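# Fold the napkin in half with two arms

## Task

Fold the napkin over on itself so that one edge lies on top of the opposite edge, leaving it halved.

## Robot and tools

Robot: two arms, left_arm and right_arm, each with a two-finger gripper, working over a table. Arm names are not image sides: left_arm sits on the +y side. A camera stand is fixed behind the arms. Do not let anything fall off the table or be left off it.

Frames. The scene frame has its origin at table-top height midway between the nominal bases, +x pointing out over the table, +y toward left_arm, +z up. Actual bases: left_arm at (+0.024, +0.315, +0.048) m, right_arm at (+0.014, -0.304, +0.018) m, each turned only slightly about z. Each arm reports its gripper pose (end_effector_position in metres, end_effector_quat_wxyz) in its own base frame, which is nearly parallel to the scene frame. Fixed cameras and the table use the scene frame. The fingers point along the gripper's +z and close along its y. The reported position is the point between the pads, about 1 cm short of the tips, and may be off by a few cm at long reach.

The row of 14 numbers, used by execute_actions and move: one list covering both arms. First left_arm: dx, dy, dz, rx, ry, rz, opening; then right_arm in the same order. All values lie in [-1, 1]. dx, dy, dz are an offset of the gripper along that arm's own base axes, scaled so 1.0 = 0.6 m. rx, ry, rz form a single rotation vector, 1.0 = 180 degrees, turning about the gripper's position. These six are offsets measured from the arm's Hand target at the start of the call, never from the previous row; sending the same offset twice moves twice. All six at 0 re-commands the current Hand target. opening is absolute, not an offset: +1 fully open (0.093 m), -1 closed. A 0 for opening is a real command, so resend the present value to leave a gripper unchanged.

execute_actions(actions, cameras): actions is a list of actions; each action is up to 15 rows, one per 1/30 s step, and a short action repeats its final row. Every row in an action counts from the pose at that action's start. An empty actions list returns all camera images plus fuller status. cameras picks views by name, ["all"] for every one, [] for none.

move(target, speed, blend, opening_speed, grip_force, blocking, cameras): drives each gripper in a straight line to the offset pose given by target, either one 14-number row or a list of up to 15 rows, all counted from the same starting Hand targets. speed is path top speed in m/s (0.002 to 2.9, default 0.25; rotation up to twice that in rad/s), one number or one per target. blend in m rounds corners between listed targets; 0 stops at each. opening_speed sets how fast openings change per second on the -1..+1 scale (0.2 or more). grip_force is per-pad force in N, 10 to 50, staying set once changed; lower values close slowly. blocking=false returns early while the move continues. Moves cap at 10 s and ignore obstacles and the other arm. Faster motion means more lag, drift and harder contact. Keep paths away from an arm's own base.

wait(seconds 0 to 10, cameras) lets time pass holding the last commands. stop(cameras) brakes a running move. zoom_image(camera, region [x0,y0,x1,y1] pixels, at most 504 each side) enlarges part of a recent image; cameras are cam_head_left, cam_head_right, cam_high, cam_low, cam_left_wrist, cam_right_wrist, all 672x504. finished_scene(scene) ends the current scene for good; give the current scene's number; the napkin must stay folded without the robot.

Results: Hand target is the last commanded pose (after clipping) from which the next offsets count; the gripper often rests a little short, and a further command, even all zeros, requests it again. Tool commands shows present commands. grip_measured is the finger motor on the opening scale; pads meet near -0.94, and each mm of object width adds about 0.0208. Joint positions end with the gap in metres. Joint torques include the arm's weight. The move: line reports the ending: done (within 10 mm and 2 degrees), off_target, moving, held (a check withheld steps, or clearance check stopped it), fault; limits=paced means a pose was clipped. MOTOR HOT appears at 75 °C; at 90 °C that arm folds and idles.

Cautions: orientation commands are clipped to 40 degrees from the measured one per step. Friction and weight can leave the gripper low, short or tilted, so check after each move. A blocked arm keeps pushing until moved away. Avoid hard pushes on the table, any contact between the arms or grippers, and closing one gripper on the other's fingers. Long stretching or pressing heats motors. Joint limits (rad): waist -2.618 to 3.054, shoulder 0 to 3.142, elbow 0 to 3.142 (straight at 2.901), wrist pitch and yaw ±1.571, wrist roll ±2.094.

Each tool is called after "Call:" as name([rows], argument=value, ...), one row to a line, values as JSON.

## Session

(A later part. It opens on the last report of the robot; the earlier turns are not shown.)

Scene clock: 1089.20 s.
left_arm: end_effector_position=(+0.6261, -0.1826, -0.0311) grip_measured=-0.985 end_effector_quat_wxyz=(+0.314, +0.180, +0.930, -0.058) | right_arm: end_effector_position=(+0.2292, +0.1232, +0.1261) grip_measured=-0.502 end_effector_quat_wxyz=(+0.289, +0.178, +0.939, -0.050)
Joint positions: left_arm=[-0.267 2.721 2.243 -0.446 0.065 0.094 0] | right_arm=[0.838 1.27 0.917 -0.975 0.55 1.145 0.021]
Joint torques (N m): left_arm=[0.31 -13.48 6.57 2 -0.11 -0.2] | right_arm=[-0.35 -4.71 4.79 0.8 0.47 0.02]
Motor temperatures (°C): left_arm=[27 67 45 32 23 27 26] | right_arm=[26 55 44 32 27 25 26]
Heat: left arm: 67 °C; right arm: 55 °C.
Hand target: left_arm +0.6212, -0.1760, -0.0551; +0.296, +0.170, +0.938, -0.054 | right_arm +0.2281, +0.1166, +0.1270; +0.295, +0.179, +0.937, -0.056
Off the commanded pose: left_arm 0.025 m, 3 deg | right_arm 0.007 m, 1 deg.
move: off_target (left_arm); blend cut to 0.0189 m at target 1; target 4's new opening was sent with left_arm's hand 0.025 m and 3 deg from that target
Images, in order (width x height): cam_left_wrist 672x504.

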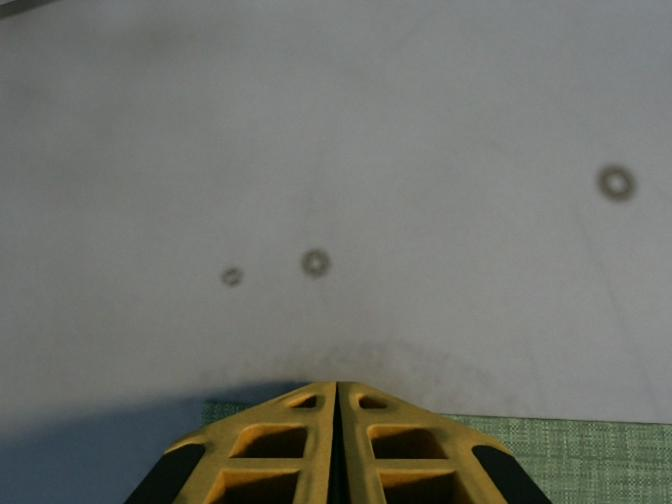

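Call:
move(target=[-0.015,0.005,0.11,0,0,0,-1,0,0,0,0,0,0,-0.5], speed=0.12, cameras=["cam_left_wrist"])

Scene clock: 1095.43 s.
left_arm: end_effector_position=(+0.6118, -0.1787, -0.0071) grip_measured=-0.985 end_effector_quat_wxyz=(+0.288, +0.181, +0.939, -0.056) | right_arm: end_effector_position=(+0.2292, +0.1232, +0.1261) grip_measured=-0.502 end_effector_quat_wxyz=(+0.289, +0.178, +0.939, -0.050)
Joint positions: left_arm=[-0.267 2.656 2.243 -0.565 0.065 0.094 0] | right_arm=[0.838 1.27 0.917 -0.975 0.55 1.145 0.021]
Joint torques (N m): left_arm=[0.4 -19 6.75 1.68 -0.11 -0.19] | right_arm=[-0.35 -4.68 4.77 0.8 0.46 0.02]
Motor temperatures (°C): left_arm=[27 70 45 32 23 27 26] | right_arm=[26 54 44 32 27 25 26]
Heat: left arm: 70 °C; right arm: 54 °C.
Hand target: left_arm +0.6122, -0.1730, +0.0110; +0.296, +0.170, +0.938, -0.054 | right_arm +0.2281, +0.1166, +0.1270; +0.295, +0.179, +0.937, -0.056
Off the commanded pose: left_arm 0.019 m, 1 deg | right_arm 0.007 m, 1 deg.
move: off_target (left_arm)
Images, in order (width x height): cam_left_wrist 672x504.

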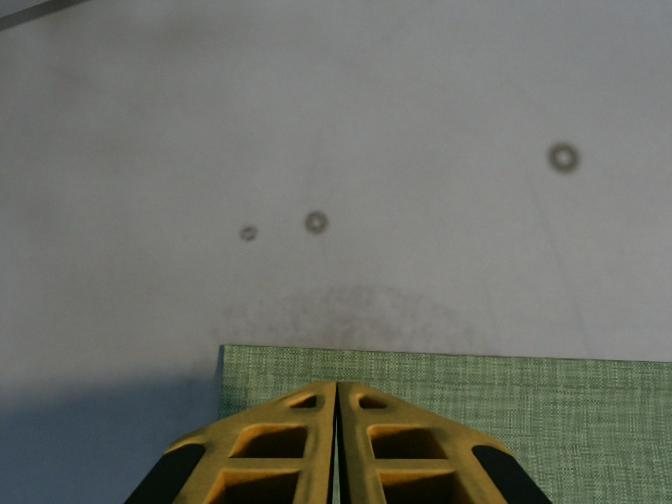

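Call:
move([
  [0,0,0.15,0,0,0,-1,0,0,0,0,0,0,-0.5],
  [-0.6,0.12,0.2,0,0,0,-1,0,0,0,0,0,0,-0.5],
], speed=0.3, blend=0.03, cameras=["cam_high", "cam_head_left", "cam_head_right"])

Scene clock: 1144.93 s.
left_arm: end_effector_position=(+0.2578, -0.1031, +0.1382) grip_measured=-0.985 end_effector_quat_wxyz=(+0.307, +0.175, +0.934, -0.058) | right_arm: end_effector_position=(+0.2292, +0.1232, +0.1261) grip_measured=-0.502 end_effector_quat_wxyz=(+0.289, +0.178, +0.939, -0.050)
Joint positions: left_arm=[-0.386 1.019 0.759 -0.675 -0.009 -0.012 0] | right_arm=[0.838 1.27 0.917 -0.975 0.55 1.145 0.021]
Joint torques (N m): left_arm=[-0.62 -2.86 6.5 1.79 -0.19 -0.24] | right_arm=[-0.38 -4.72 4.77 0.8 0.46 0.02]
Motor temperatures (°C): left_arm=[27 84 42 32 23 27 26] | right_arm=[26 52 43 31 27 25 26]
Heat: left arm: 84 °C; right arm: 52 °C. Fold the left arm in close to its base, or ease its load, before you think long.
Hand target: left_arm +0.2522, -0.1010, +0.1311; +0.296, +0.170, +0.938, -0.054 | right_arm +0.2281, +0.1166, +0.1270; +0.295, +0.179, +0.937, -0.056
Off the commanded pose: left_arm 0.009 m, 2 deg | right_arm 0.007 m, 1 deg.
MOTOR HOT: joint 2 (shoulder) of the left arm reports 84 °C; the controller's stop level is 90 °C. To cool a motor, set the load down, stop pushing, or move to a pose that needs little force.
move: done
Images, in order (width x height): cam_head_left 672x504, cam_head_right 672x504, cam_high 672x504.

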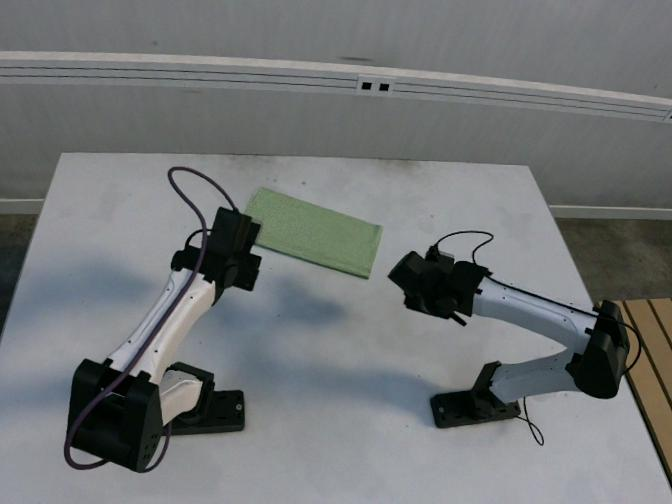

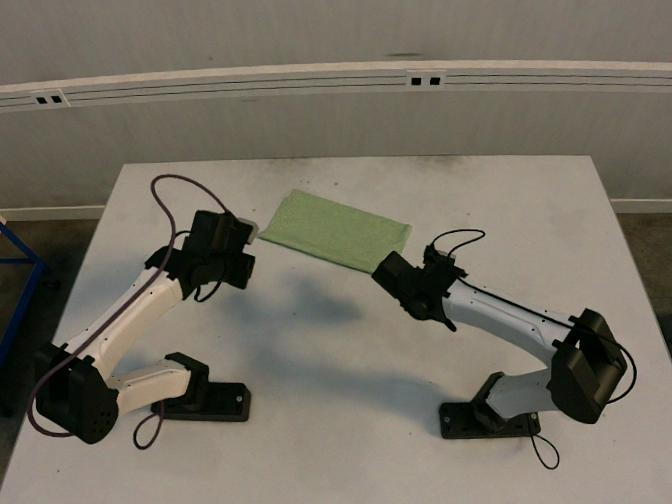

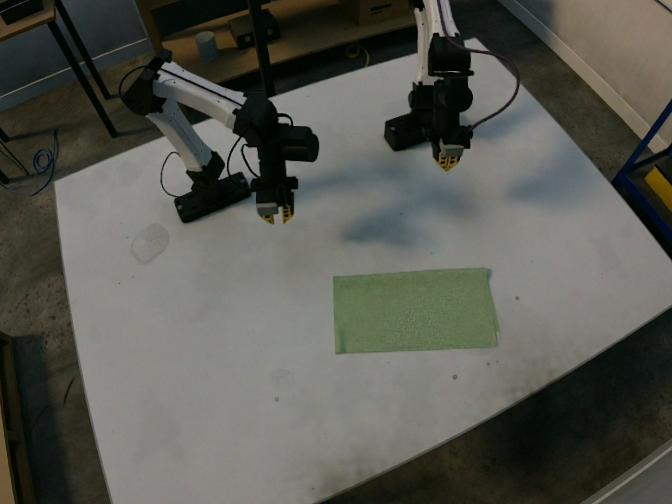

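Call:
zoom_image(camera="cam_high", region=[315, 250, 525, 375])

Call:
zoom_image(camera="cam_head_left", region=[220, 165, 400, 300])

Scaled by 2.400 from the camera's 672x504 image, which has a finer 960x720 frame.

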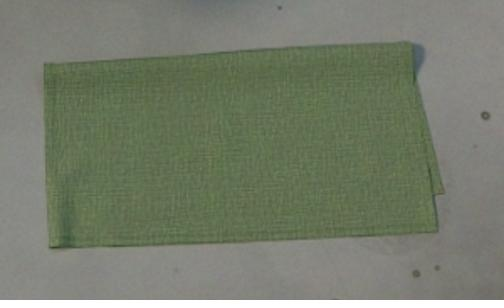

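Scaled by 2.800 from the camera's 672x504 image, which has a finer 960x720 frame.

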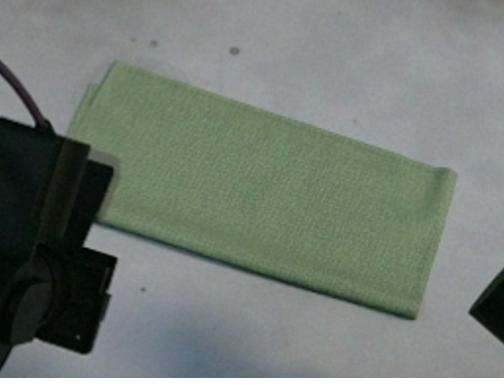

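Call:
wait(seconds=5)

Scene clock: 1203.93 s.
left_arm: end_effector_position=(+0.2577, -0.1030, +0.1381) grip_measured=-0.985 end_effector_quat_wxyz=(+0.307, +0.175, +0.934, -0.057) | right_arm: end_effector_position=(+0.2292, +0.1232, +0.1261) grip_measured=-0.502 end_effector_quat_wxyz=(+0.289, +0.178, +0.939, -0.050)
Joint positions: left_arm=[-0.386 1.019 0.759 -0.676 -0.009 -0.012 0] | right_arm=[0.838 1.27 0.917 -0.975 0.55 1.145 0.021]
Joint torques (N m): left_arm=[-0.65 -2.86 6.48 1.79 -0.19 -0.22] | right_arm=[-0.38 -4.71 4.77 0.79 0.47 0.03]
Motor temperatures (°C): left_arm=[27 58 43 32 23 27 26] | right_arm=[26 50 42 31 27 25 26]
Heat: left arm: 58 °C; right arm: 50 °C.
Hand target: left_arm +0.2522, -0.1010, +0.1310; +0.296, +0.170, +0.938, -0.054 | right_arm +0.2281, +0.1166, +0.1270; +0.295, +0.179, +0.937, -0.056
Tool commands: left_gripper/opening=-1.0 right_gripper/opening=-0.5
Off the commanded pose: left_arm 0.009 m, 2 deg | right_arm 0.007 m, 1 deg.
MOTOR HOT: cleared for the motors of the left arm.
wait: 5.00 s; at rest from the start

Call:
move([
  [0.56,-0.083,-0.07,0,0,0,-0.3,0,0,0,0,0,0,-0.5],
  [0.618,-0.093,-0.2,0,0,0,-0.3,0,0,0,0,0,0,-0.5],
], speed=[0.35, 0.15], blend=[0.02, 0], cameras=["cam_left_wrist"])

Scene clock: 1212.37 s.
left_arm: end_effector_position=(+0.6179, -0.1583, +0.0079) grip_measured=-0.303 end_effector_quat_wxyz=(+0.291, +0.165, +0.941, -0.052) | right_arm: end_effector_position=(+0.2292, +0.1232, +0.1261) grip_measured=-0.502 end_effector_quat_wxyz=(+0.289, +0.178, +0.939, -0.050)
Joint positions: left_arm=[-0.233 2.641 2.274 -0.607 0.066 0.093 0.031] | right_arm=[0.838 1.27 0.917 -0.975 0.55 1.145 0.021]
Joint torques (N m): left_arm=[0.42 -14.63 10.36 1.79 0.09 0.06] | right_arm=[-0.35 -4.72 4.75 0.8 0.46 0.02]
Motor temperatures (°C): left_arm=[27 58 43 32 23 27 26] | right_arm=[26 50 42 31 27 25 26]
Heat: left arm: 58 °C; right arm: 50 °C.
Hand target: left_arm +0.6230, -0.1568, +0.0109; +0.296, +0.170, +0.938, -0.054 | right_arm +0.2281, +0.1166, +0.1270; +0.295, +0.179, +0.937, -0.056
Off the commanded pose: left_arm 0.006 m, 1 deg | right_arm 0.007 m, 1 deg.
move: done
Images, in order (width x height): cam_left_wrist 672x504.

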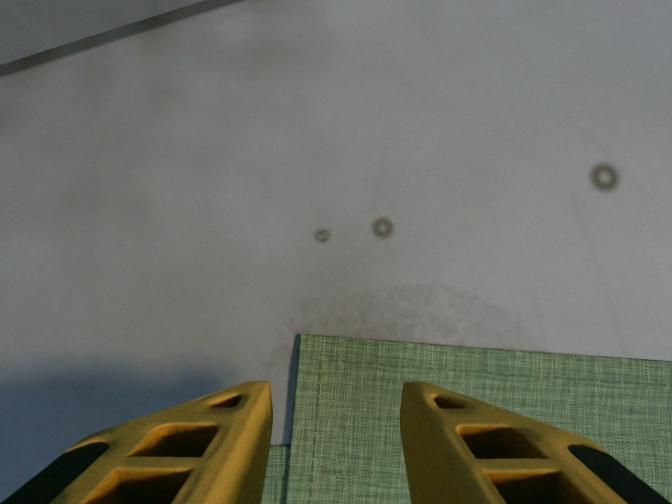

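Call:
move([
  [0.002,0.005,-0.1,0,0,0,-0.3,0,0,0,0,0,0,-0.5],
  [0.002,0.005,-0.1,0,0,0,-1,0,0,0,0,0,0,-0.5],
  [0,0.003,0.015,0,0,0,-1,0,0,0,0,0,0,-0.5],
], speed=[0.1, 0.1, 0.1], opening_speed=0.8, cameras=["cam_left_wrist"])

Scene clock: 1230.80 s.
left_arm: end_effector_position=(+0.6141, -0.1551, -0.0147) grip_measured=-0.985 end_effector_quat_wxyz=(+0.269, +0.166, +0.947, -0.053) | right_arm: end_effector_position=(+0.2292, +0.1232, +0.1261) grip_measured=-0.502 end_effector_quat_wxyz=(+0.289, +0.178, +0.939, -0.050)
Joint positions: left_arm=[-0.228 2.687 2.295 -0.627 0.074 0.098 0] | right_arm=[0.838 1.27 0.917 -0.975 0.55 1.145 0.021]
Joint torques (N m): left_arm=[0.2 -19.36 9.92 1.63 0.02 0.05] | right_arm=[-0.35 -4.72 4.77 0.79 0.46 0.03]
Motor temperatures (°C): left_arm=[27 69 46 32 23 27 26] | right_arm=[26 49 42 31 27 25 26]
Heat: left arm: 69 °C; right arm: 49 °C.
Hand target: left_arm +0.6230, -0.1551, +0.0199; +0.296, +0.170, +0.938, -0.054 | right_arm +0.2281, +0.1166, +0.1270; +0.295, +0.179, +0.937, -0.056
Off the commanded pose: left_arm 0.036 m, 3 deg | right_arm 0.007 m, 1 deg.
move: off_target (left_arm); target 2's new opening was sent with left_arm's hand 0.019 m and 1 deg from that target
Images, in order (width x height): cam_left_wrist 672x504.

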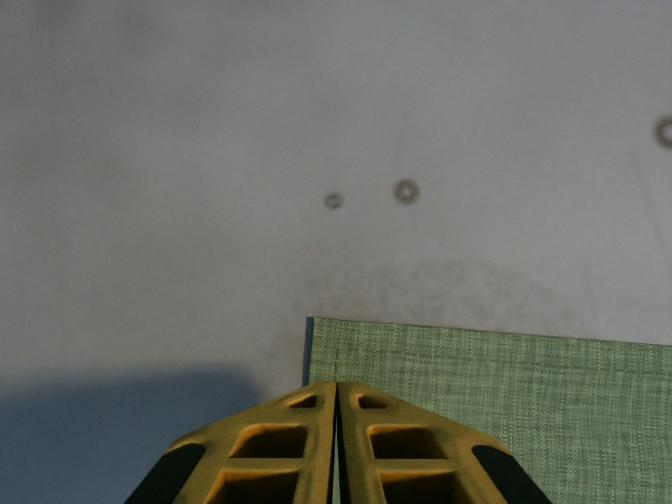

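Call:
move([
  [-0.1,0.03,0.1,0,0,0,-1,0,0,0,0,0,0,-0.5],
  [-0.6,0.09,0.18,0,0,0,-0.3,0,0,0,0,0,0,-0.5],
], speed=0.4, blend=0.03, cameras=["cam_high", "cam_head_left"])

Scene clock: 1277.60 s.
left_arm: end_effector_position=(+0.2373, -0.0048, +0.1221) grip_measured=-0.961 end_effector_quat_wxyz=(+0.624, +0.013, +0.782, -0.006) | right_arm: end_effector_position=(+0.2292, +0.1232, +0.1261) grip_measured=-0.502 end_effector_quat_wxyz=(+0.289, +0.178, +0.939, -0.050)
Joint positions: left_arm=[-0.007 0.01 0.01 -0.224 0.018 0.01 0] | right_arm=[0.838 1.27 0.917 -0.975 0.55 1.145 0.021]
Joint torques (N m): left_arm=[-0.13 -0.13 0.21 0.07 -0.07 -0.08] | right_arm=[-0.31 -4.7 4.77 0.8 0.46 0.03]
Motor temperatures (°C): left_arm=[27 69 42 30 23 27 26] | right_arm=[26 48 42 31 27 25 25]
Heat: left arm: 69 °C; right arm: 48 °C.
Hand target: left_arm +0.2373, -0.0048, +0.1222; +0.624, +0.013, +0.782, -0.006 (not the last commanded pose) | right_arm +0.2281, +0.1166, +0.1270; +0.295, +0.179, +0.937, -0.056
Tool commands: left_gripper/opening=-0.960872 right_gripper/opening=-0.5
Off the commanded pose: right_arm 0.007 m, 1 deg.
OVER-TEMPERATURE FAULT: ARM FOLDED TO REST. Before this call, joint 2 (shoulder) of the left arm reached 90 °C. The left arm's motors are now idle, so it may still sink, and the gripper idles too, so what it holds may stay or slip. The left arm ran none of this call's commands. The stop is over, but the left arm and its gripper will run no more commands in this scene. This fault puts only its own arm into a fault stop.
move: fault (left_arm); path passed 1 of 2 targets; target 2's new opening was not sent
Images, in order (width x height): cam_head_left 672x504, cam_high 672x504.

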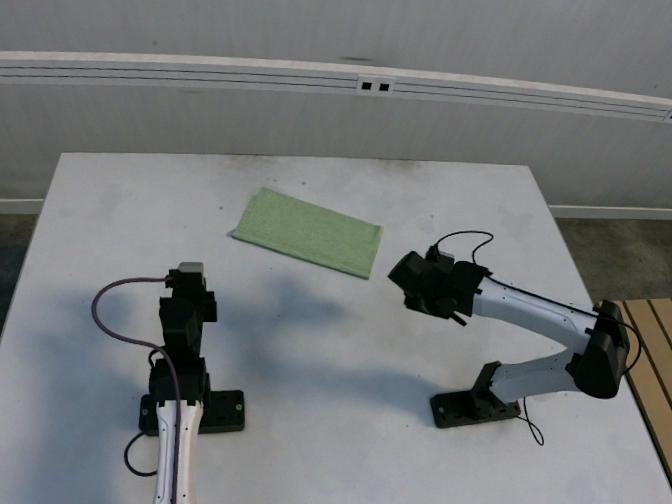

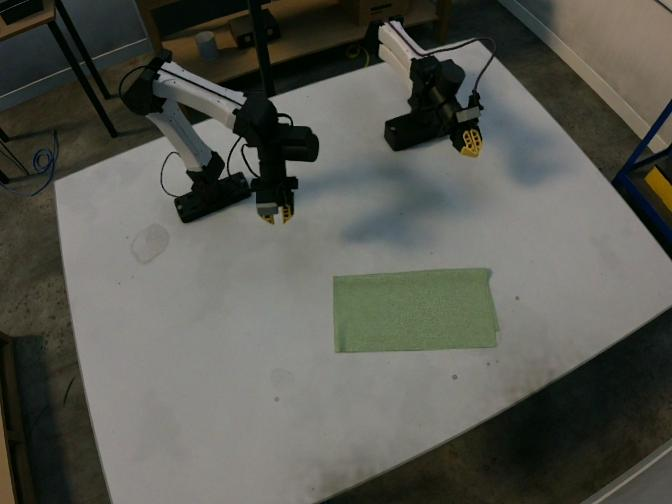

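Call:
zoom_image(camera="cam_high", region=[315, 250, 525, 375])

Call:
zoom_image(camera="cam_head_left", region=[220, 165, 400, 300])

Scaled by 2.400 from the camera's 672x504 image, which has a finer 960x720 frame.

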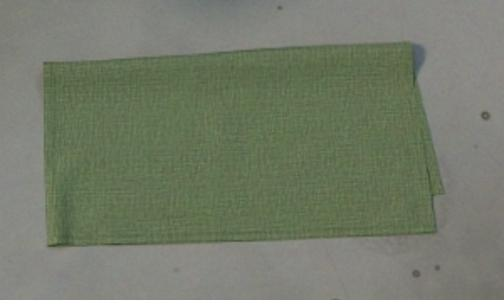

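Scaled by 2.800 from the camera's 672x504 image, which has a finer 960x720 frame.

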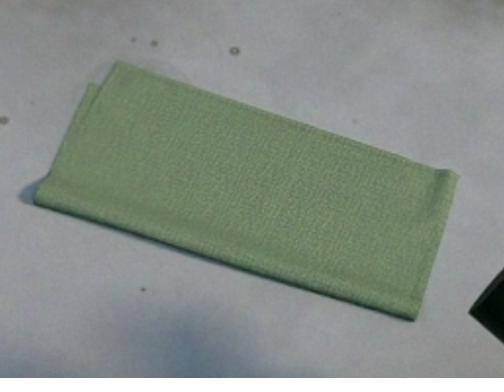

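Call:
move([
  [0,0,0,0,0,0,-1,0.4315,0.4457,-0.12,0,0,0.286,-1],
], speed=0.3, cameras=["cam_right_wrist", "cam_high"])

Scene clock: 1346.53 s.
left_arm: end_effector_position=(+0.2373, -0.0048, +0.1221) grip_measured=-0.961 end_effector_quat_wxyz=(+0.624, +0.013, +0.782, -0.006) | right_arm: end_effector_position=(+0.4799, +0.3790, +0.0523) grip_measured=-0.973 end_effector_quat_wxyz=(+0.285, -0.241, +0.925, +0.070)
Joint positions: left_arm=[-0.007 0.01 0.01 -0.224 0.018 0.01 0] | right_arm=[0.7 2.471 2.136 -0.65 0.114 0.157 0]
Joint torques (N m): left_arm=[-0.12 -0.14 0.2 0.07 -0.07 -0.08] | right_arm=[-0.38 -10.93 10.02 1.62 -0.09 -0.05]
Motor temperatures (°C): left_arm=[27 51 37 28 23 27 26] | right_arm=[26 48 42 31 27 25 25]
Heat: left arm: 51 °C; right arm: 48 °C.
Hand target: left_arm +0.2373, -0.0048, +0.1222; +0.624, +0.013, +0.782, -0.006 | right_arm +0.4870, +0.3841, +0.0549; +0.290, -0.246, +0.922, +0.078
Tool commands: left_gripper/opening=-0.960872 right_gripper/opening=-1.0
Off the commanded pose: right_arm 0.009 m, 1 deg.
OVER-TEMPERATURE FAULT: ARM FOLDED TO REST. As an earlier result told, the left arm's stop is over, but it will run no more commands in this scene. The left arm ran none of this call's commands.
move: fault (left_arm)
Images, in order (width x height): cam_high 672x504, cam_right_wrist 672x504.

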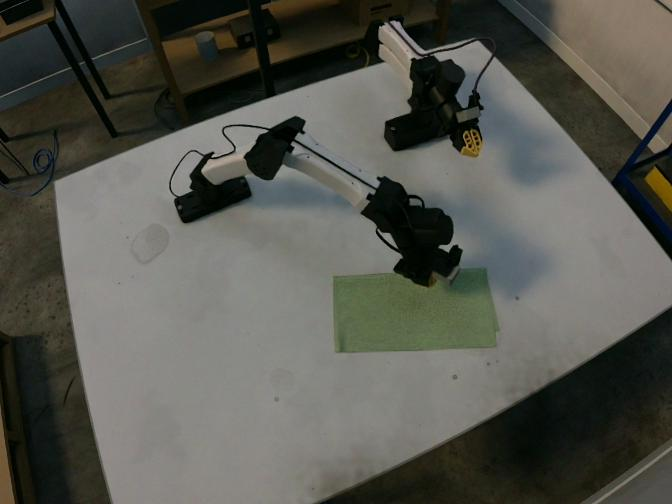

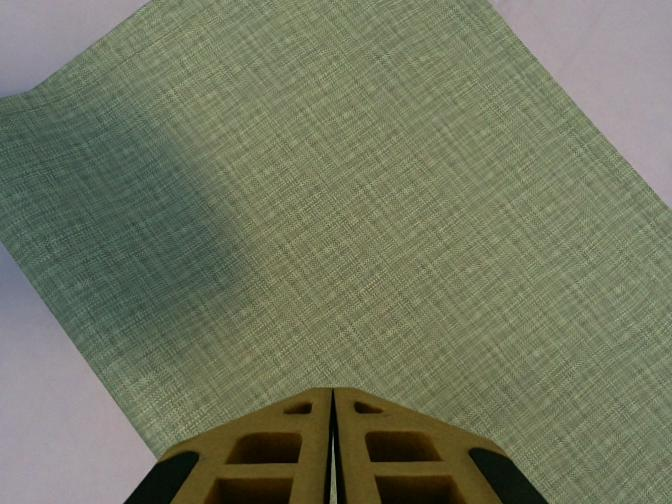

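Call:
move([
  [0,0,0,0,0,0,-1,0,0,-0.112,0,0,0,-1],
  [0,0,0,0,0,0,-1,-0.079,0.027,-0.112,0,0,0,-1],
  [0,0,0,0,0,0,-1,-0.079,0.027,0.05,0,0,0,-1],
  [0,0,0,0,0,0,-1,-0.3,-0.1,0.1,0,0,0,-1],
], speed=[0.12, 0.06, 0.12, 0.3], cameras=["cam_right_wrist", "cam_high", "cam_head_left"])

Call:
zoom_image(camera="cam_high", region=[315, 250, 525, 375])

Scene clock: 1360.50 s.
left_arm: end_effector_position=(+0.2373, -0.0048, +0.1221) grip_measured=-0.961 end_effector_quat_wxyz=(+0.624, +0.013, +0.782, -0.006) | right_arm: end_effector_position=(+0.3047, +0.3248, +0.1008) grip_measured=-0.973 end_effector_quat_wxyz=(+0.268, -0.258, +0.926, +0.070)
Joint positions: left_arm=[-0.007 0.01 0.01 -0.224 0.018 0.01 0] | right_arm=[0.889 1.796 1.3 -0.544 0.19 0.293 0]
Joint torques (N m): left_arm=[-0.12 -0.14 0.2 0.07 -0.07 -0.08] | right_arm=[0.23 -10.97 5.18 1.76 0.24 0.19]
Motor temperatures (°C): left_arm=[27 50 36 28 23 27 26] | right_arm=[26 55 45 32 27 25 26]
Heat: left arm: 50 °C; right arm: 55 °C.
Hand target: left_arm +0.2373, -0.0048, +0.1222; +0.624, +0.013, +0.782, -0.006 | right_arm +0.3071, +0.3241, +0.1149; +0.290, -0.246, +0.922, +0.078
Tool commands: left_gripper/opening=-0.960871 right_gripper/opening=-1.0
Off the commanded pose: right_arm 0.014 m, 3 deg.
OVER-TEMPERATURE FAULT: ARM FOLDED TO REST. As an earlier result told, the left arm's stop is over, but it will run no more commands in this scene. The left arm ran none of this call's commands.
move: fault (left_arm), off_target (right_arm)
Images, in order (width x height): cam_head_left 672x504, cam_high 672x504, cam_right_wrist 672x504.

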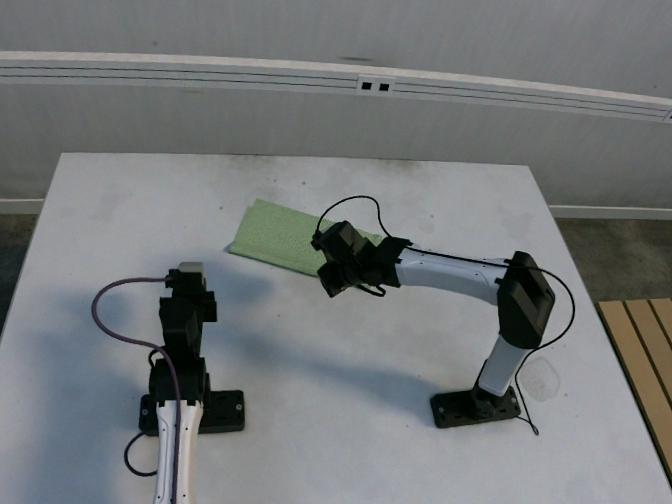

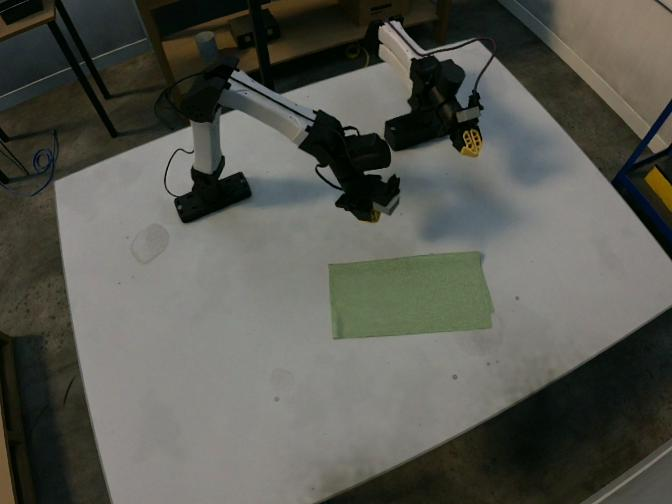

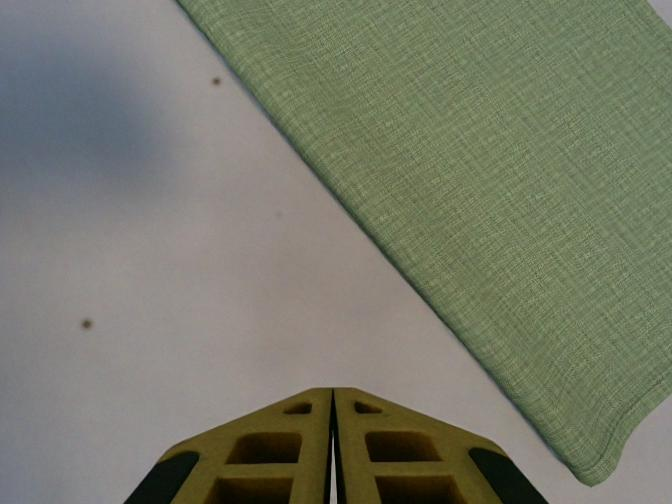

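Scaled by 2.400 from the camera's 672x504 image, which has a finer 960x720 frame.

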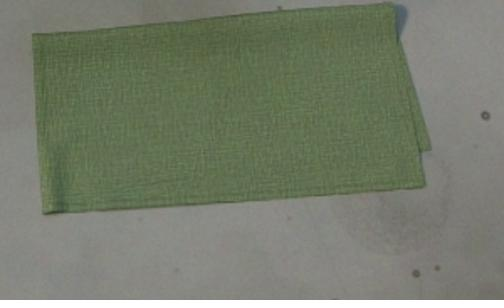

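Call:
move([
  [0,0,0,0,0,0,-1,0.265,0.0465,-0.1,0,0,0,-1],
  [0,0,0,0,0,0,-1,0.265,0.0465,-0.214,0,0,0,-1],
  [0,0,0,0,0,0,-1,0.025,-0.18,-0.225,0,0,0,-1],
  [0,0,0,0,0,0,-1,0.025,-0.18,0.02,0,0,0,-1],
  [0,0,0,0,0,0,-1,-0.13,-0.24,0.06,0,0,0,-1],
], speed=[0.25, 0.12, 0.1, 0.15, 0.25], cameras=["cam_high", "cam_head_right", "cam_head_left"])

Call:
zoom_image(camera="cam_high", region=[200, 170, 460, 330])

Scene clock: 1383.00 s.
left_arm: end_effector_position=(+0.2373, -0.0048, +0.1221) grip_measured=-0.961 end_effector_quat_wxyz=(+0.624, +0.013, +0.782, -0.006) | right_arm: end_effector_position=(+0.2311, +0.1836, +0.1528) grip_measured=-0.973 end_effector_quat_wxyz=(+0.288, -0.253, +0.920, +0.082)
Joint positions: left_arm=[-0.007 0.01 0.01 -0.224 0.018 0.01 0] | right_arm=[0.732 1.124 0.886 -0.732 0.106 0.163 0]
Joint torques (N m): left_arm=[-0.12 -0.16 0.2 0.08 -0.07 -0.07] | right_arm=[0.53 -3.88 5.26 1.64 0.21 0.22]
Motor temperatures (°C): left_arm=[27 48 36 27 23 27 26] | right_arm=[26 60 45 34 27 25 26]
Heat: left arm: 48 °C; right arm: 60 °C.
Hand target: left_arm +0.2373, -0.0048, +0.1222; +0.624, +0.013, +0.782, -0.006 | right_arm +0.2290, +0.1801, +0.1509; +0.290, -0.246, +0.922, +0.077
Tool commands: left_gripper/opening=-0.960871 right_gripper/opening=-1.0
Off the commanded pose: right_arm 0.004 m, 1 deg.
OVER-TEMPERATURE FAULT: ARM FOLDED TO REST. As an earlier result told, the left arm's stop is over, but it will run no more commands in this scene. The left arm ran none of this call's commands.
move: fault (left_arm)
Images, in order (width x height): cam_head_left 672x504, cam_head_right 672x504, cam_high 672x504.

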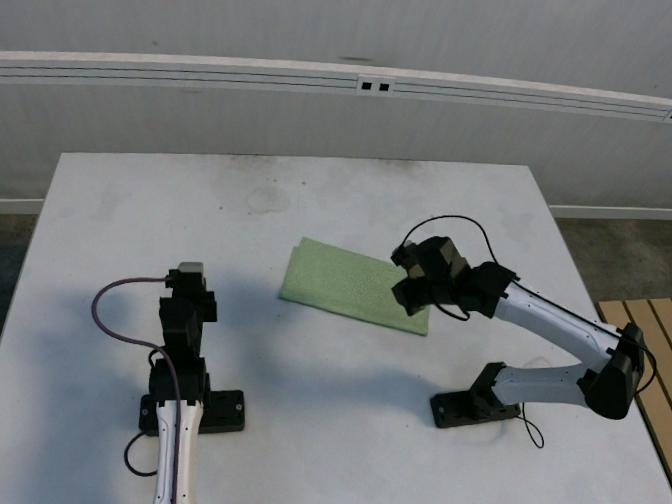

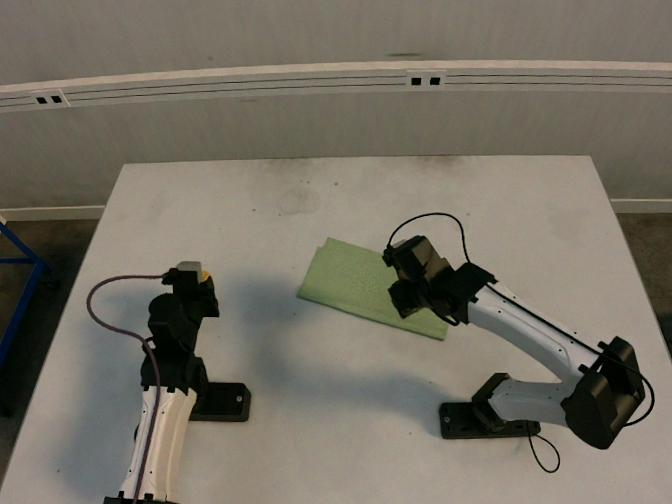

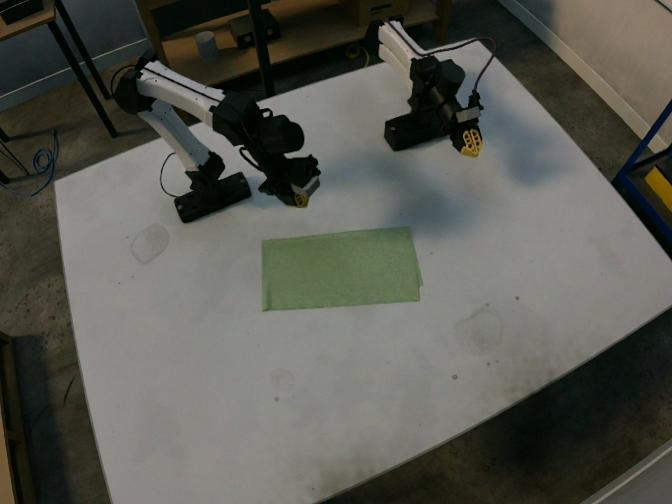

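Scaled by 1.938 from the camera's 672x504 image, which has a finer 960x720 frame.

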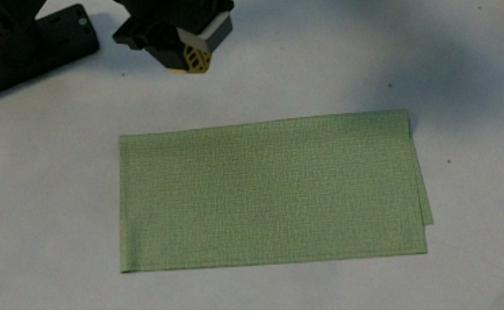

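Call:
move([
  [0,0,0,0,0,0,-1,0.2,0.1,-0.02,-0.1437,0.1346,0.1838,-0.3],
  [0,0,0,0,0,0,-1,0.395,0.205,-0.168,-0.1437,0.1346,0.1838,-0.3],
], speed=0.3, blend=[0.03, 0], cameras=["cam_right_wrist"])

Scene clock: 1473.77 s.
left_arm: end_effector_position=(+0.2373, -0.0048, +0.1221) grip_measured=-0.961 end_effector_quat_wxyz=(+0.624, +0.013, +0.782, -0.006) | right_arm: end_effector_position=(+0.4556, +0.3002, +0.0455) grip_measured=-0.302 end_effector_quat_wxyz=(+0.081, -0.524, +0.848, +0.005)
Joint positions: left_arm=[-0.007 0.01 0.01 -0.224 0.018 0.01 0] | right_arm=[0.581 2.768 2.829 -1.471 -0.006 -0.525 0.031]
Joint torques (N m): left_arm=[-0.1 -0.17 0.2 0.08 -0.08 -0.07] | right_arm=[-0.35 -12.21 8.58 0.94 -0.03 -0.05]
Motor temperatures (°C): left_arm=[27 44 34 26 23 27 26] | right_arm=[26 47 43 34 26 25 26]
Heat: left arm: 44 °C; right arm: 47 °C.
Hand target: left_arm +0.2373, -0.0048, +0.1222; +0.624, +0.013, +0.782, -0.006 | right_arm +0.4661, +0.3031, +0.0502; +0.000, -0.530, +0.848, +0.001
Tool commands: left_gripper/opening=-0.960871 right_gripper/opening=-0.3
Off the commanded pose: right_arm 0.012 m, 9 deg.
OVER-TEMPERATURE FAULT: ARM FOLDED TO REST. As an earlier result told, the left arm's stop is over, but it will run no more commands in this scene. The left arm ran none of this call's commands.
elbow stopped short (right arm): the move would have taken joint 3 (elbow) straighter than the controller allows.
move: fault (left_arm), off_target (right_arm)
Images, in order (width x height): cam_right_wrist 672x504.

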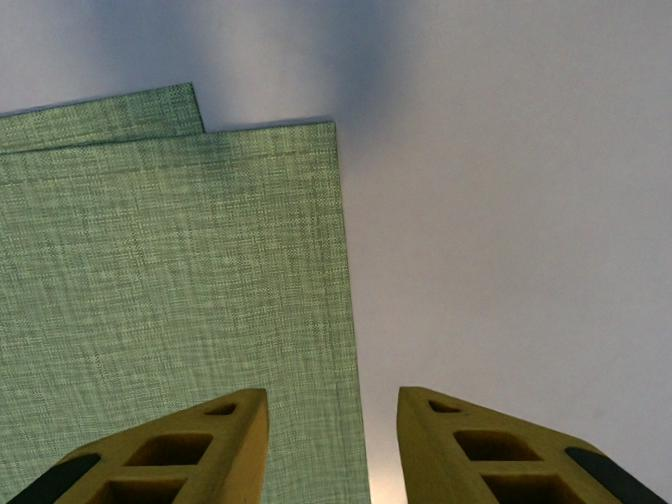

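Call:
move(target=[0,0,0,0,0,0,-1,0.0315,0.0848,-0.025,0.1528,-0.0665,0.0270,-0.3], speed=0.25, cameras=["cam_right_wrist"])

Scene clock: 1511.07 s.
left_arm: end_effector_position=(+0.2373, -0.0048, +0.1221) grip_measured=-0.961 end_effector_quat_wxyz=(+0.624, +0.013, +0.782, -0.006) | right_arm: end_effector_position=(+0.4814, +0.3478, +0.0040) grip_measured=-0.302 end_effector_quat_wxyz=(+0.183, -0.546, +0.805, +0.141)
Joint positions: left_arm=[-0.007 0.01 0.01 -0.224 0.018 0.01 0] | right_arm=[0.542 2.678 2.406 -0.935 -0.298 -0.595 0.031]
Joint torques (N m): left_arm=[-0.08 -0.14 0.21 0.07 -0.06 -0.08] | right_arm=[0.24 -18.25 4.85 1.4 -0.35 0.11]
Motor temperatures (°C): left_arm=[27 43 33 25 23 27 26] | right_arm=[26 59 45 33 26 25 26]
Heat: left arm: 43 °C; right arm: 59 °C.
Hand target: left_arm +0.2373, -0.0048, +0.1222; +0.624, +0.013, +0.782, -0.006 | right_arm +0.4849, +0.3540, +0.0350; +0.213, -0.547, +0.796, +0.147
Tool commands: left_gripper/opening=-0.960871 right_gripper/opening=-0.3
Off the commanded pose: right_arm 0.032 m, 4 deg.
OVER-TEMPERATURE FAULT: ARM FOLDED TO REST. As an earlier result told, the left arm's stop is over, but it will run no more commands in this scene. The left arm ran none of this call's commands.
move: fault (left_arm), off_target (right_arm)
Images, in order (width x height): cam_right_wrist 672x504.

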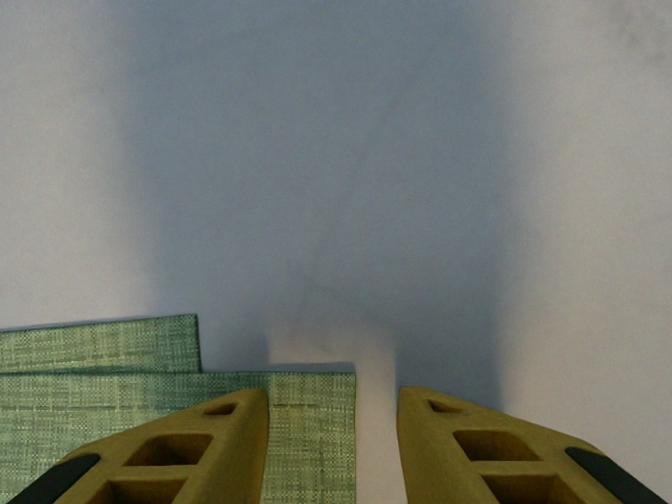

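Call:
move([
  [0,0,0,0,0,0,-1,0.003,0.008,-0.083,0,0,0,-0.3],
  [0,0,0,0,0,0,-1,0.003,0.008,-0.083,0,0,0,-1],
  [0,0,0,0,0,0,-1,-0.003,0.004,0.04,0,0,0,-1],
], speed=[0.1, 0.1, 0.1], opening_speed=0.8, cameras=["cam_right_wrist"])

Scene clock: 1523.13 s.
left_arm: end_effector_position=(+0.2373, -0.0048, +0.1221) grip_measured=-0.961 end_effector_quat_wxyz=(+0.624, +0.013, +0.782, -0.006) | right_arm: end_effector_position=(+0.4770, +0.3476, +0.0288) grip_measured=-0.972 end_effector_quat_wxyz=(+0.183, -0.547, +0.804, +0.146)
Joint positions: left_arm=[-0.007 0.01 0.01 -0.224 0.018 0.01 0] | right_arm=[0.543 2.646 2.442 -1.002 -0.307 -0.595 0]
Joint torques (N m): left_arm=[-0.12 -0.18 0.18 0.08 -0.07 -0.08] | right_arm=[0.57 -15.69 9.36 1.15 -0.25 0.15]
Motor temperatures (°C): left_arm=[27 42 33 25 23 27 26] | right_arm=[26 69 45 33 26 25 26]
Heat: left arm: 42 °C; right arm: 69 °C.
Hand target: left_arm +0.2373, -0.0048, +0.1222; +0.624, +0.013, +0.782, -0.006 | right_arm +0.4831, +0.3564, +0.0592; +0.213, -0.547, +0.796, +0.147
Tool commands: left_gripper/opening=-0.960871 right_gripper/opening=-1.0
Off the commanded pose: right_arm 0.032 m, 4 deg.
OVER-TEMPERATURE FAULT: ARM FOLDED TO REST. As an earlier result told, the left arm's stop is over, but it will run no more commands in this scene. The left arm ran none of this call's commands.
move: fault (left_arm), off_target (right_arm); target 2's new opening was sent with right_arm's hand 0.020 m and 2 deg from that target
Images, in order (width x height): cam_right_wrist 672x504.

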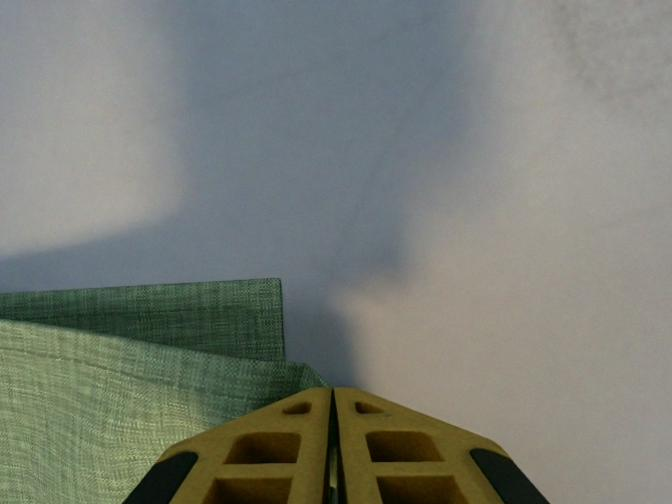

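Call:
move([
  [0,0,0,0,0,0,-1,-0.162,0.046,0.125,0,0,0,-1],
  [0,0,0,0,0,0,-1,-0.087,0.073,0.058,0,0,0,-1],
  [0,0,0,0,0,0,-1,-0.04,0.054,-0.088,0,0,0,-1],
  [0,0,0,0,0,0,-1,-0.04,0.054,-0.088,0,0,0,-0.2],
  [0,0,0,0,0,0,-1,-0.04,0.054,0.1,0,0,0,-0.2],
], speed=[0.15, 0.12, 0.12, 0.1, 0.15], blend=[0.015, 0.02, 0, 0, 0], cameras=["cam_right_wrist"])

Call:
move(target=[0,0,0,0,0,0,-1,-0.3,-0.4,0.05,0,0,0,-1], speed=0.35, cameras=["cam_high", "cam_head_left", "cam_head_right"])

Call:
zoom_image(camera="cam_high", region=[200, 170, 460, 330])

Scene clock: 1553.87 s.
left_arm: end_effector_position=(+0.2373, -0.0048, +0.1221) grip_measured=-0.961 end_effector_quat_wxyz=(+0.624, +0.013, +0.782, -0.006) | right_arm: end_effector_position=(+0.4554, +0.3859, +0.1158) grip_measured=-0.202 end_effector_quat_wxyz=(+0.219, -0.542, +0.799, +0.143)
Joint positions: left_arm=[-0.007 0.01 0.01 -0.224 0.018 0.01 0] | right_arm=[0.629 2.678 2.827 -1.256 -0.264 -0.5 0.036]
Joint torques (N m): left_arm=[-0.1 -0.12 0.21 0.09 -0.07 -0.08] | right_arm=[-0.17 -11.69 9.1 1.35 -0.3 0.04]
Motor temperatures (°C): left_arm=[27 41 33 25 23 27 26] | right_arm=[26 84 46 33 26 25 26]
Heat: left arm: 41 °C; right arm: 84 °C. Fold the right arm in close to its base, or ease its load, before you think long.
Hand target: left_arm +0.2373, -0.0048, +0.1222; +0.624, +0.013, +0.782, -0.006 | right_arm +0.4591, +0.3888, +0.1191; +0.213, -0.547, +0.796, +0.147
Tool commands: left_gripper/opening=-0.960871 right_gripper/opening=-0.2
Off the commanded pose: right_arm 0.006 m, 1 deg.
OVER-TEMPERATURE FAULT: ARM FOLDED TO REST. As an earlier result told, the left arm's stop is over, but it will run no more commands in this scene. The left arm ran none of this call's commands.
MOTOR HOT: joint 2 (shoulder) of the right arm reports 84 °C; the controller's stop level is 90 °C. To cool a motor, set the load down, stop pushing, or move to a pose that needs little force.
elbow stopped short (right arm): the move would have taken joint 3 (elbow) straighter than the controller allows.
move: fault (left_arm)
Images, in order (width x height): cam_right_wrist 672x504.

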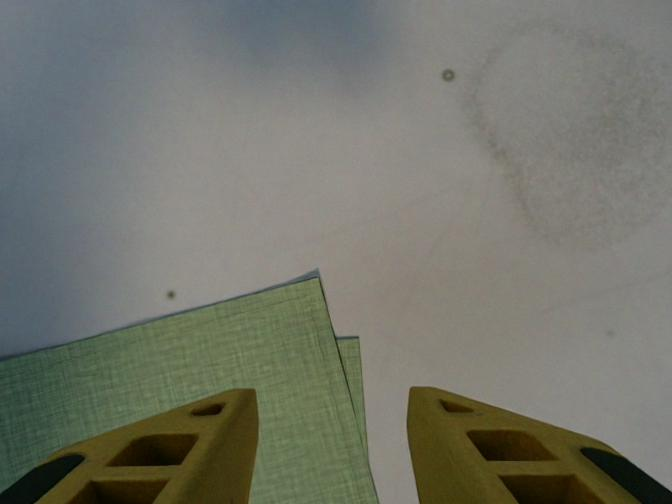

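Scene clock: 1555.57 s.
left_arm: end_effector_position=(+0.2373, -0.0048, +0.1221) grip_measured=-0.961 end_effector_quat_wxyz=(+0.624, +0.013, +0.782, -0.006) | right_arm: end_effector_position=(+0.2796, +0.1471, +0.1452) grip_measured=-0.973 end_effector_quat_wxyz=(+0.198, -0.542, +0.804, +0.143)
Joint positions: left_arm=[-0.007 0.01 0.01 -0.224 0.018 0.01 0] | right_arm=[0.279 1.449 1.163 -0.978 -0.393 -0.845 0]
Joint torques (N m): left_arm=[-0.12 -0.12 0.21 0.09 -0.07 -0.08] | right_arm=[-0.29 -6.49 4.96 1.27 -0.45 -0.05]
Motor temperatures (°C): left_arm=[27 41 33 25 23 27 26] | right_arm=[26 84 46 33 26 25 26]
Heat: left arm: 41 °C; right arm: 84 °C. Fold the right arm in close to its base, or ease its load, before you think long.
Hand target: left_arm +0.2373, -0.0048, +0.1222; +0.624, +0.013, +0.782, -0.006 | right_arm +0.2791, +0.1488, +0.1491; +0.213, -0.547, +0.796, +0.147
Tool commands: left_gripper/opening=-0.960871 right_gripper/opening=-1.0
Off the commanded pose: right_arm 0.004 m, 2 deg.
OVER-TEMPERATURE FAULT: ARM FOLDED TO REST. As an earlier result told, the left arm's stop is over, but it will run no more commands in this scene. The left arm ran none of this call's commands.
MOTOR HOT: still on. Joint 2 (shoulder) of the right arm reports 84 °C.
move: fault (left_arm)
Images, in order (width x height): cam_head_left 672x504, cam_head_right 672x504, cam_high 672x504.

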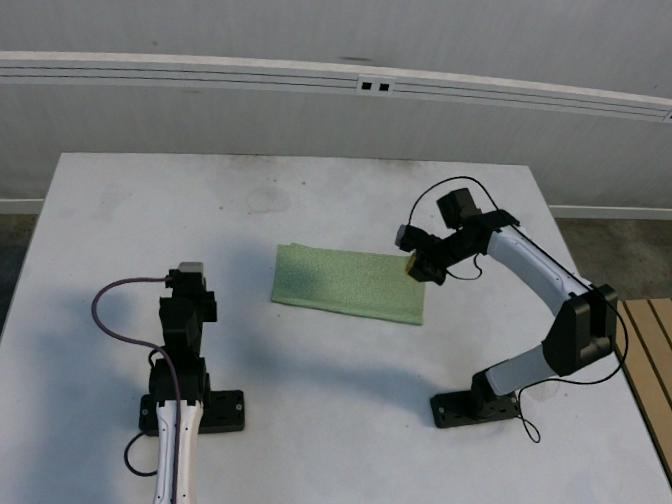

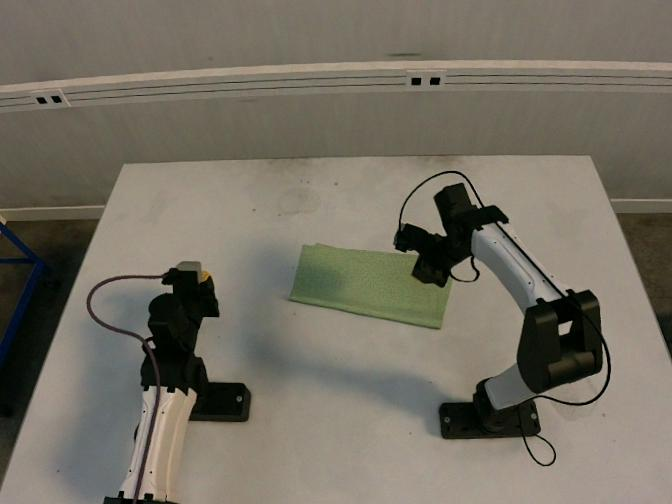

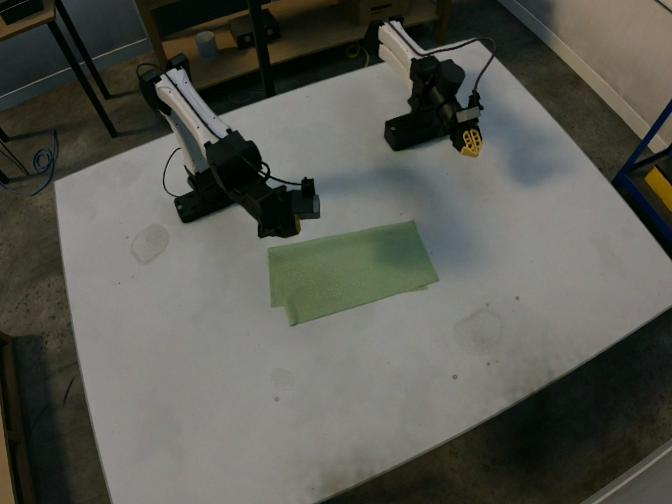

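Scaled by 1.938 from the camera's 672x504 image, which has a finer 960x720 frame.

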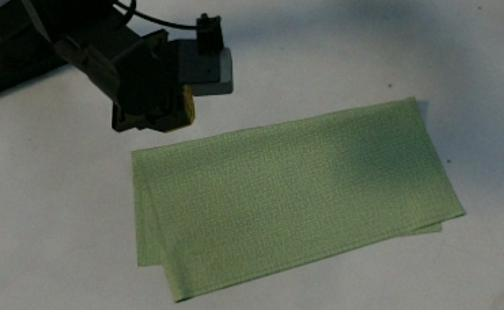

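Call:
move(target=[0,0,0,0,0,0,-1,0.2265,-0.113,-0.165,-0.1621,0.0412,0.0723,-0.3], speed=0.25, cameras=["cam_right_wrist"])

Scene clock: 1590.13 s.
left_arm: end_effector_position=(+0.2373, -0.0048, +0.1221) grip_measured=-0.961 end_effector_quat_wxyz=(+0.624, +0.013, +0.782, -0.006) | right_arm: end_effector_position=(+0.4068, +0.0838, +0.0481) grip_measured=-0.302 end_effector_quat_wxyz=(-0.001, -0.654, +0.756, +0.008)
Joint positions: left_arm=[-0.007 0.01 0.01 -0.224 0.018 0.01 0] | right_arm=[0.197 2.169 1.766 -1.176 -0.014 -1.229 0.031]
Joint torques (N m): left_arm=[-0.13 -0.16 0.21 0.07 -0.06 -0.07] | right_arm=[-0.31 -8.54 8.51 0.2 0.03 -0.05]
Motor temperatures (°C): left_arm=[27 40 32 25 23 27 26] | right_arm=[26 64 45 33 27 25 26]
Heat: left arm: 40 °C; right arm: 64 °C.
Hand target: left_arm +0.2373, -0.0048, +0.1222; +0.624, +0.013, +0.782, -0.006 | right_arm +0.4151, +0.0809, +0.0502; +0.000, -0.658, +0.753, +0.000
Tool commands: left_gripper/opening=-0.960871 right_gripper/opening=-0.3
Off the commanded pose: right_arm 0.009 m, 1 deg.
OVER-TEMPERATURE FAULT: ARM FOLDED TO REST. As an earlier result told, the left arm's stop is over, but it will run no more commands in this scene. The left arm ran none of this call's commands.
MOTOR HOT: cleared for the motors of the right arm.
move: fault (left_arm)
Images, in order (width x height): cam_right_wrist 672x504.

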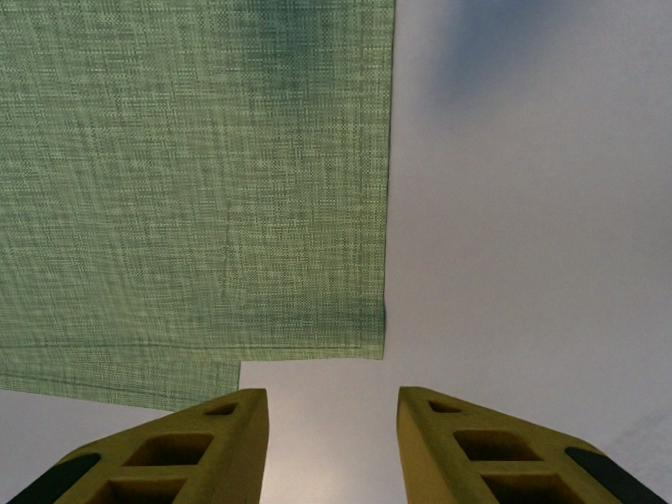

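Call:
move([
  [0,0,0,0,0,0,-1,0.0187,-0.0145,-0.104,0,0,0,-0.3],
  [0,0,0,0,0,0,-1,0.0187,-0.0145,-0.104,0,0,0,-1],
  [0,0,0,0,0,0,-1,-0.126,-0.027,0.087,0,0,0,-1],
], speed=[0.1, 0.1, 0.13], opening_speed=0.8, cameras=["cam_right_wrist"])

Scene clock: 1639.70 s.
left_arm: end_effector_position=(+0.2373, -0.0048, +0.1221) grip_measured=-0.961 end_effector_quat_wxyz=(+0.624, +0.013, +0.782, -0.006) | right_arm: end_effector_position=(+0.3440, +0.0654, +0.0912) grip_measured=-0.973 end_effector_quat_wxyz=(-0.006, -0.658, +0.753, +0.010)
Joint positions: left_arm=[-0.007 0.01 0.01 -0.224 0.018 0.01 0] | right_arm=[0.183 1.898 1.539 -1.233 -0.011 -1.255 0]
Joint torques (N m): left_arm=[-0.13 -0.14 0.18 0.07 -0.07 -0.08] | right_arm=[0.59 -11.36 4.6 0.16 0.02 0.14]
Motor temperatures (°C): left_arm=[27 39 31 24 23 27 26] | right_arm=[26 63 50 31 26 25 26]
Heat: left arm: 39 °C; right arm: 63 °C.
Hand target: left_arm +0.2373, -0.0048, +0.1222; +0.624, +0.013, +0.782, -0.006 | right_arm +0.3394, +0.0647, +0.1023; +0.000, -0.658, +0.753, +0.000
Tool commands: left_gripper/opening=-0.960871 right_gripper/opening=-1.0
Off the commanded pose: right_arm 0.012 m, 1 deg.
OVER-TEMPERATURE FAULT: ARM FOLDED TO REST. As an earlier result told, the left arm's stop is over, but it will run no more commands in this scene. The left arm ran none of this call's commands.
move: fault (left_arm), off_target (right_arm); target 2's new opening was sent with right_arm's hand 0.011 m and 1 deg from that target
Images, in order (width x height): cam_right_wrist 672x504.

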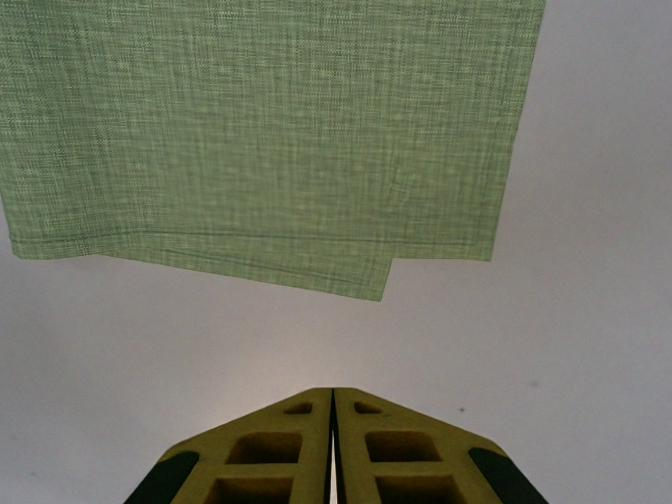

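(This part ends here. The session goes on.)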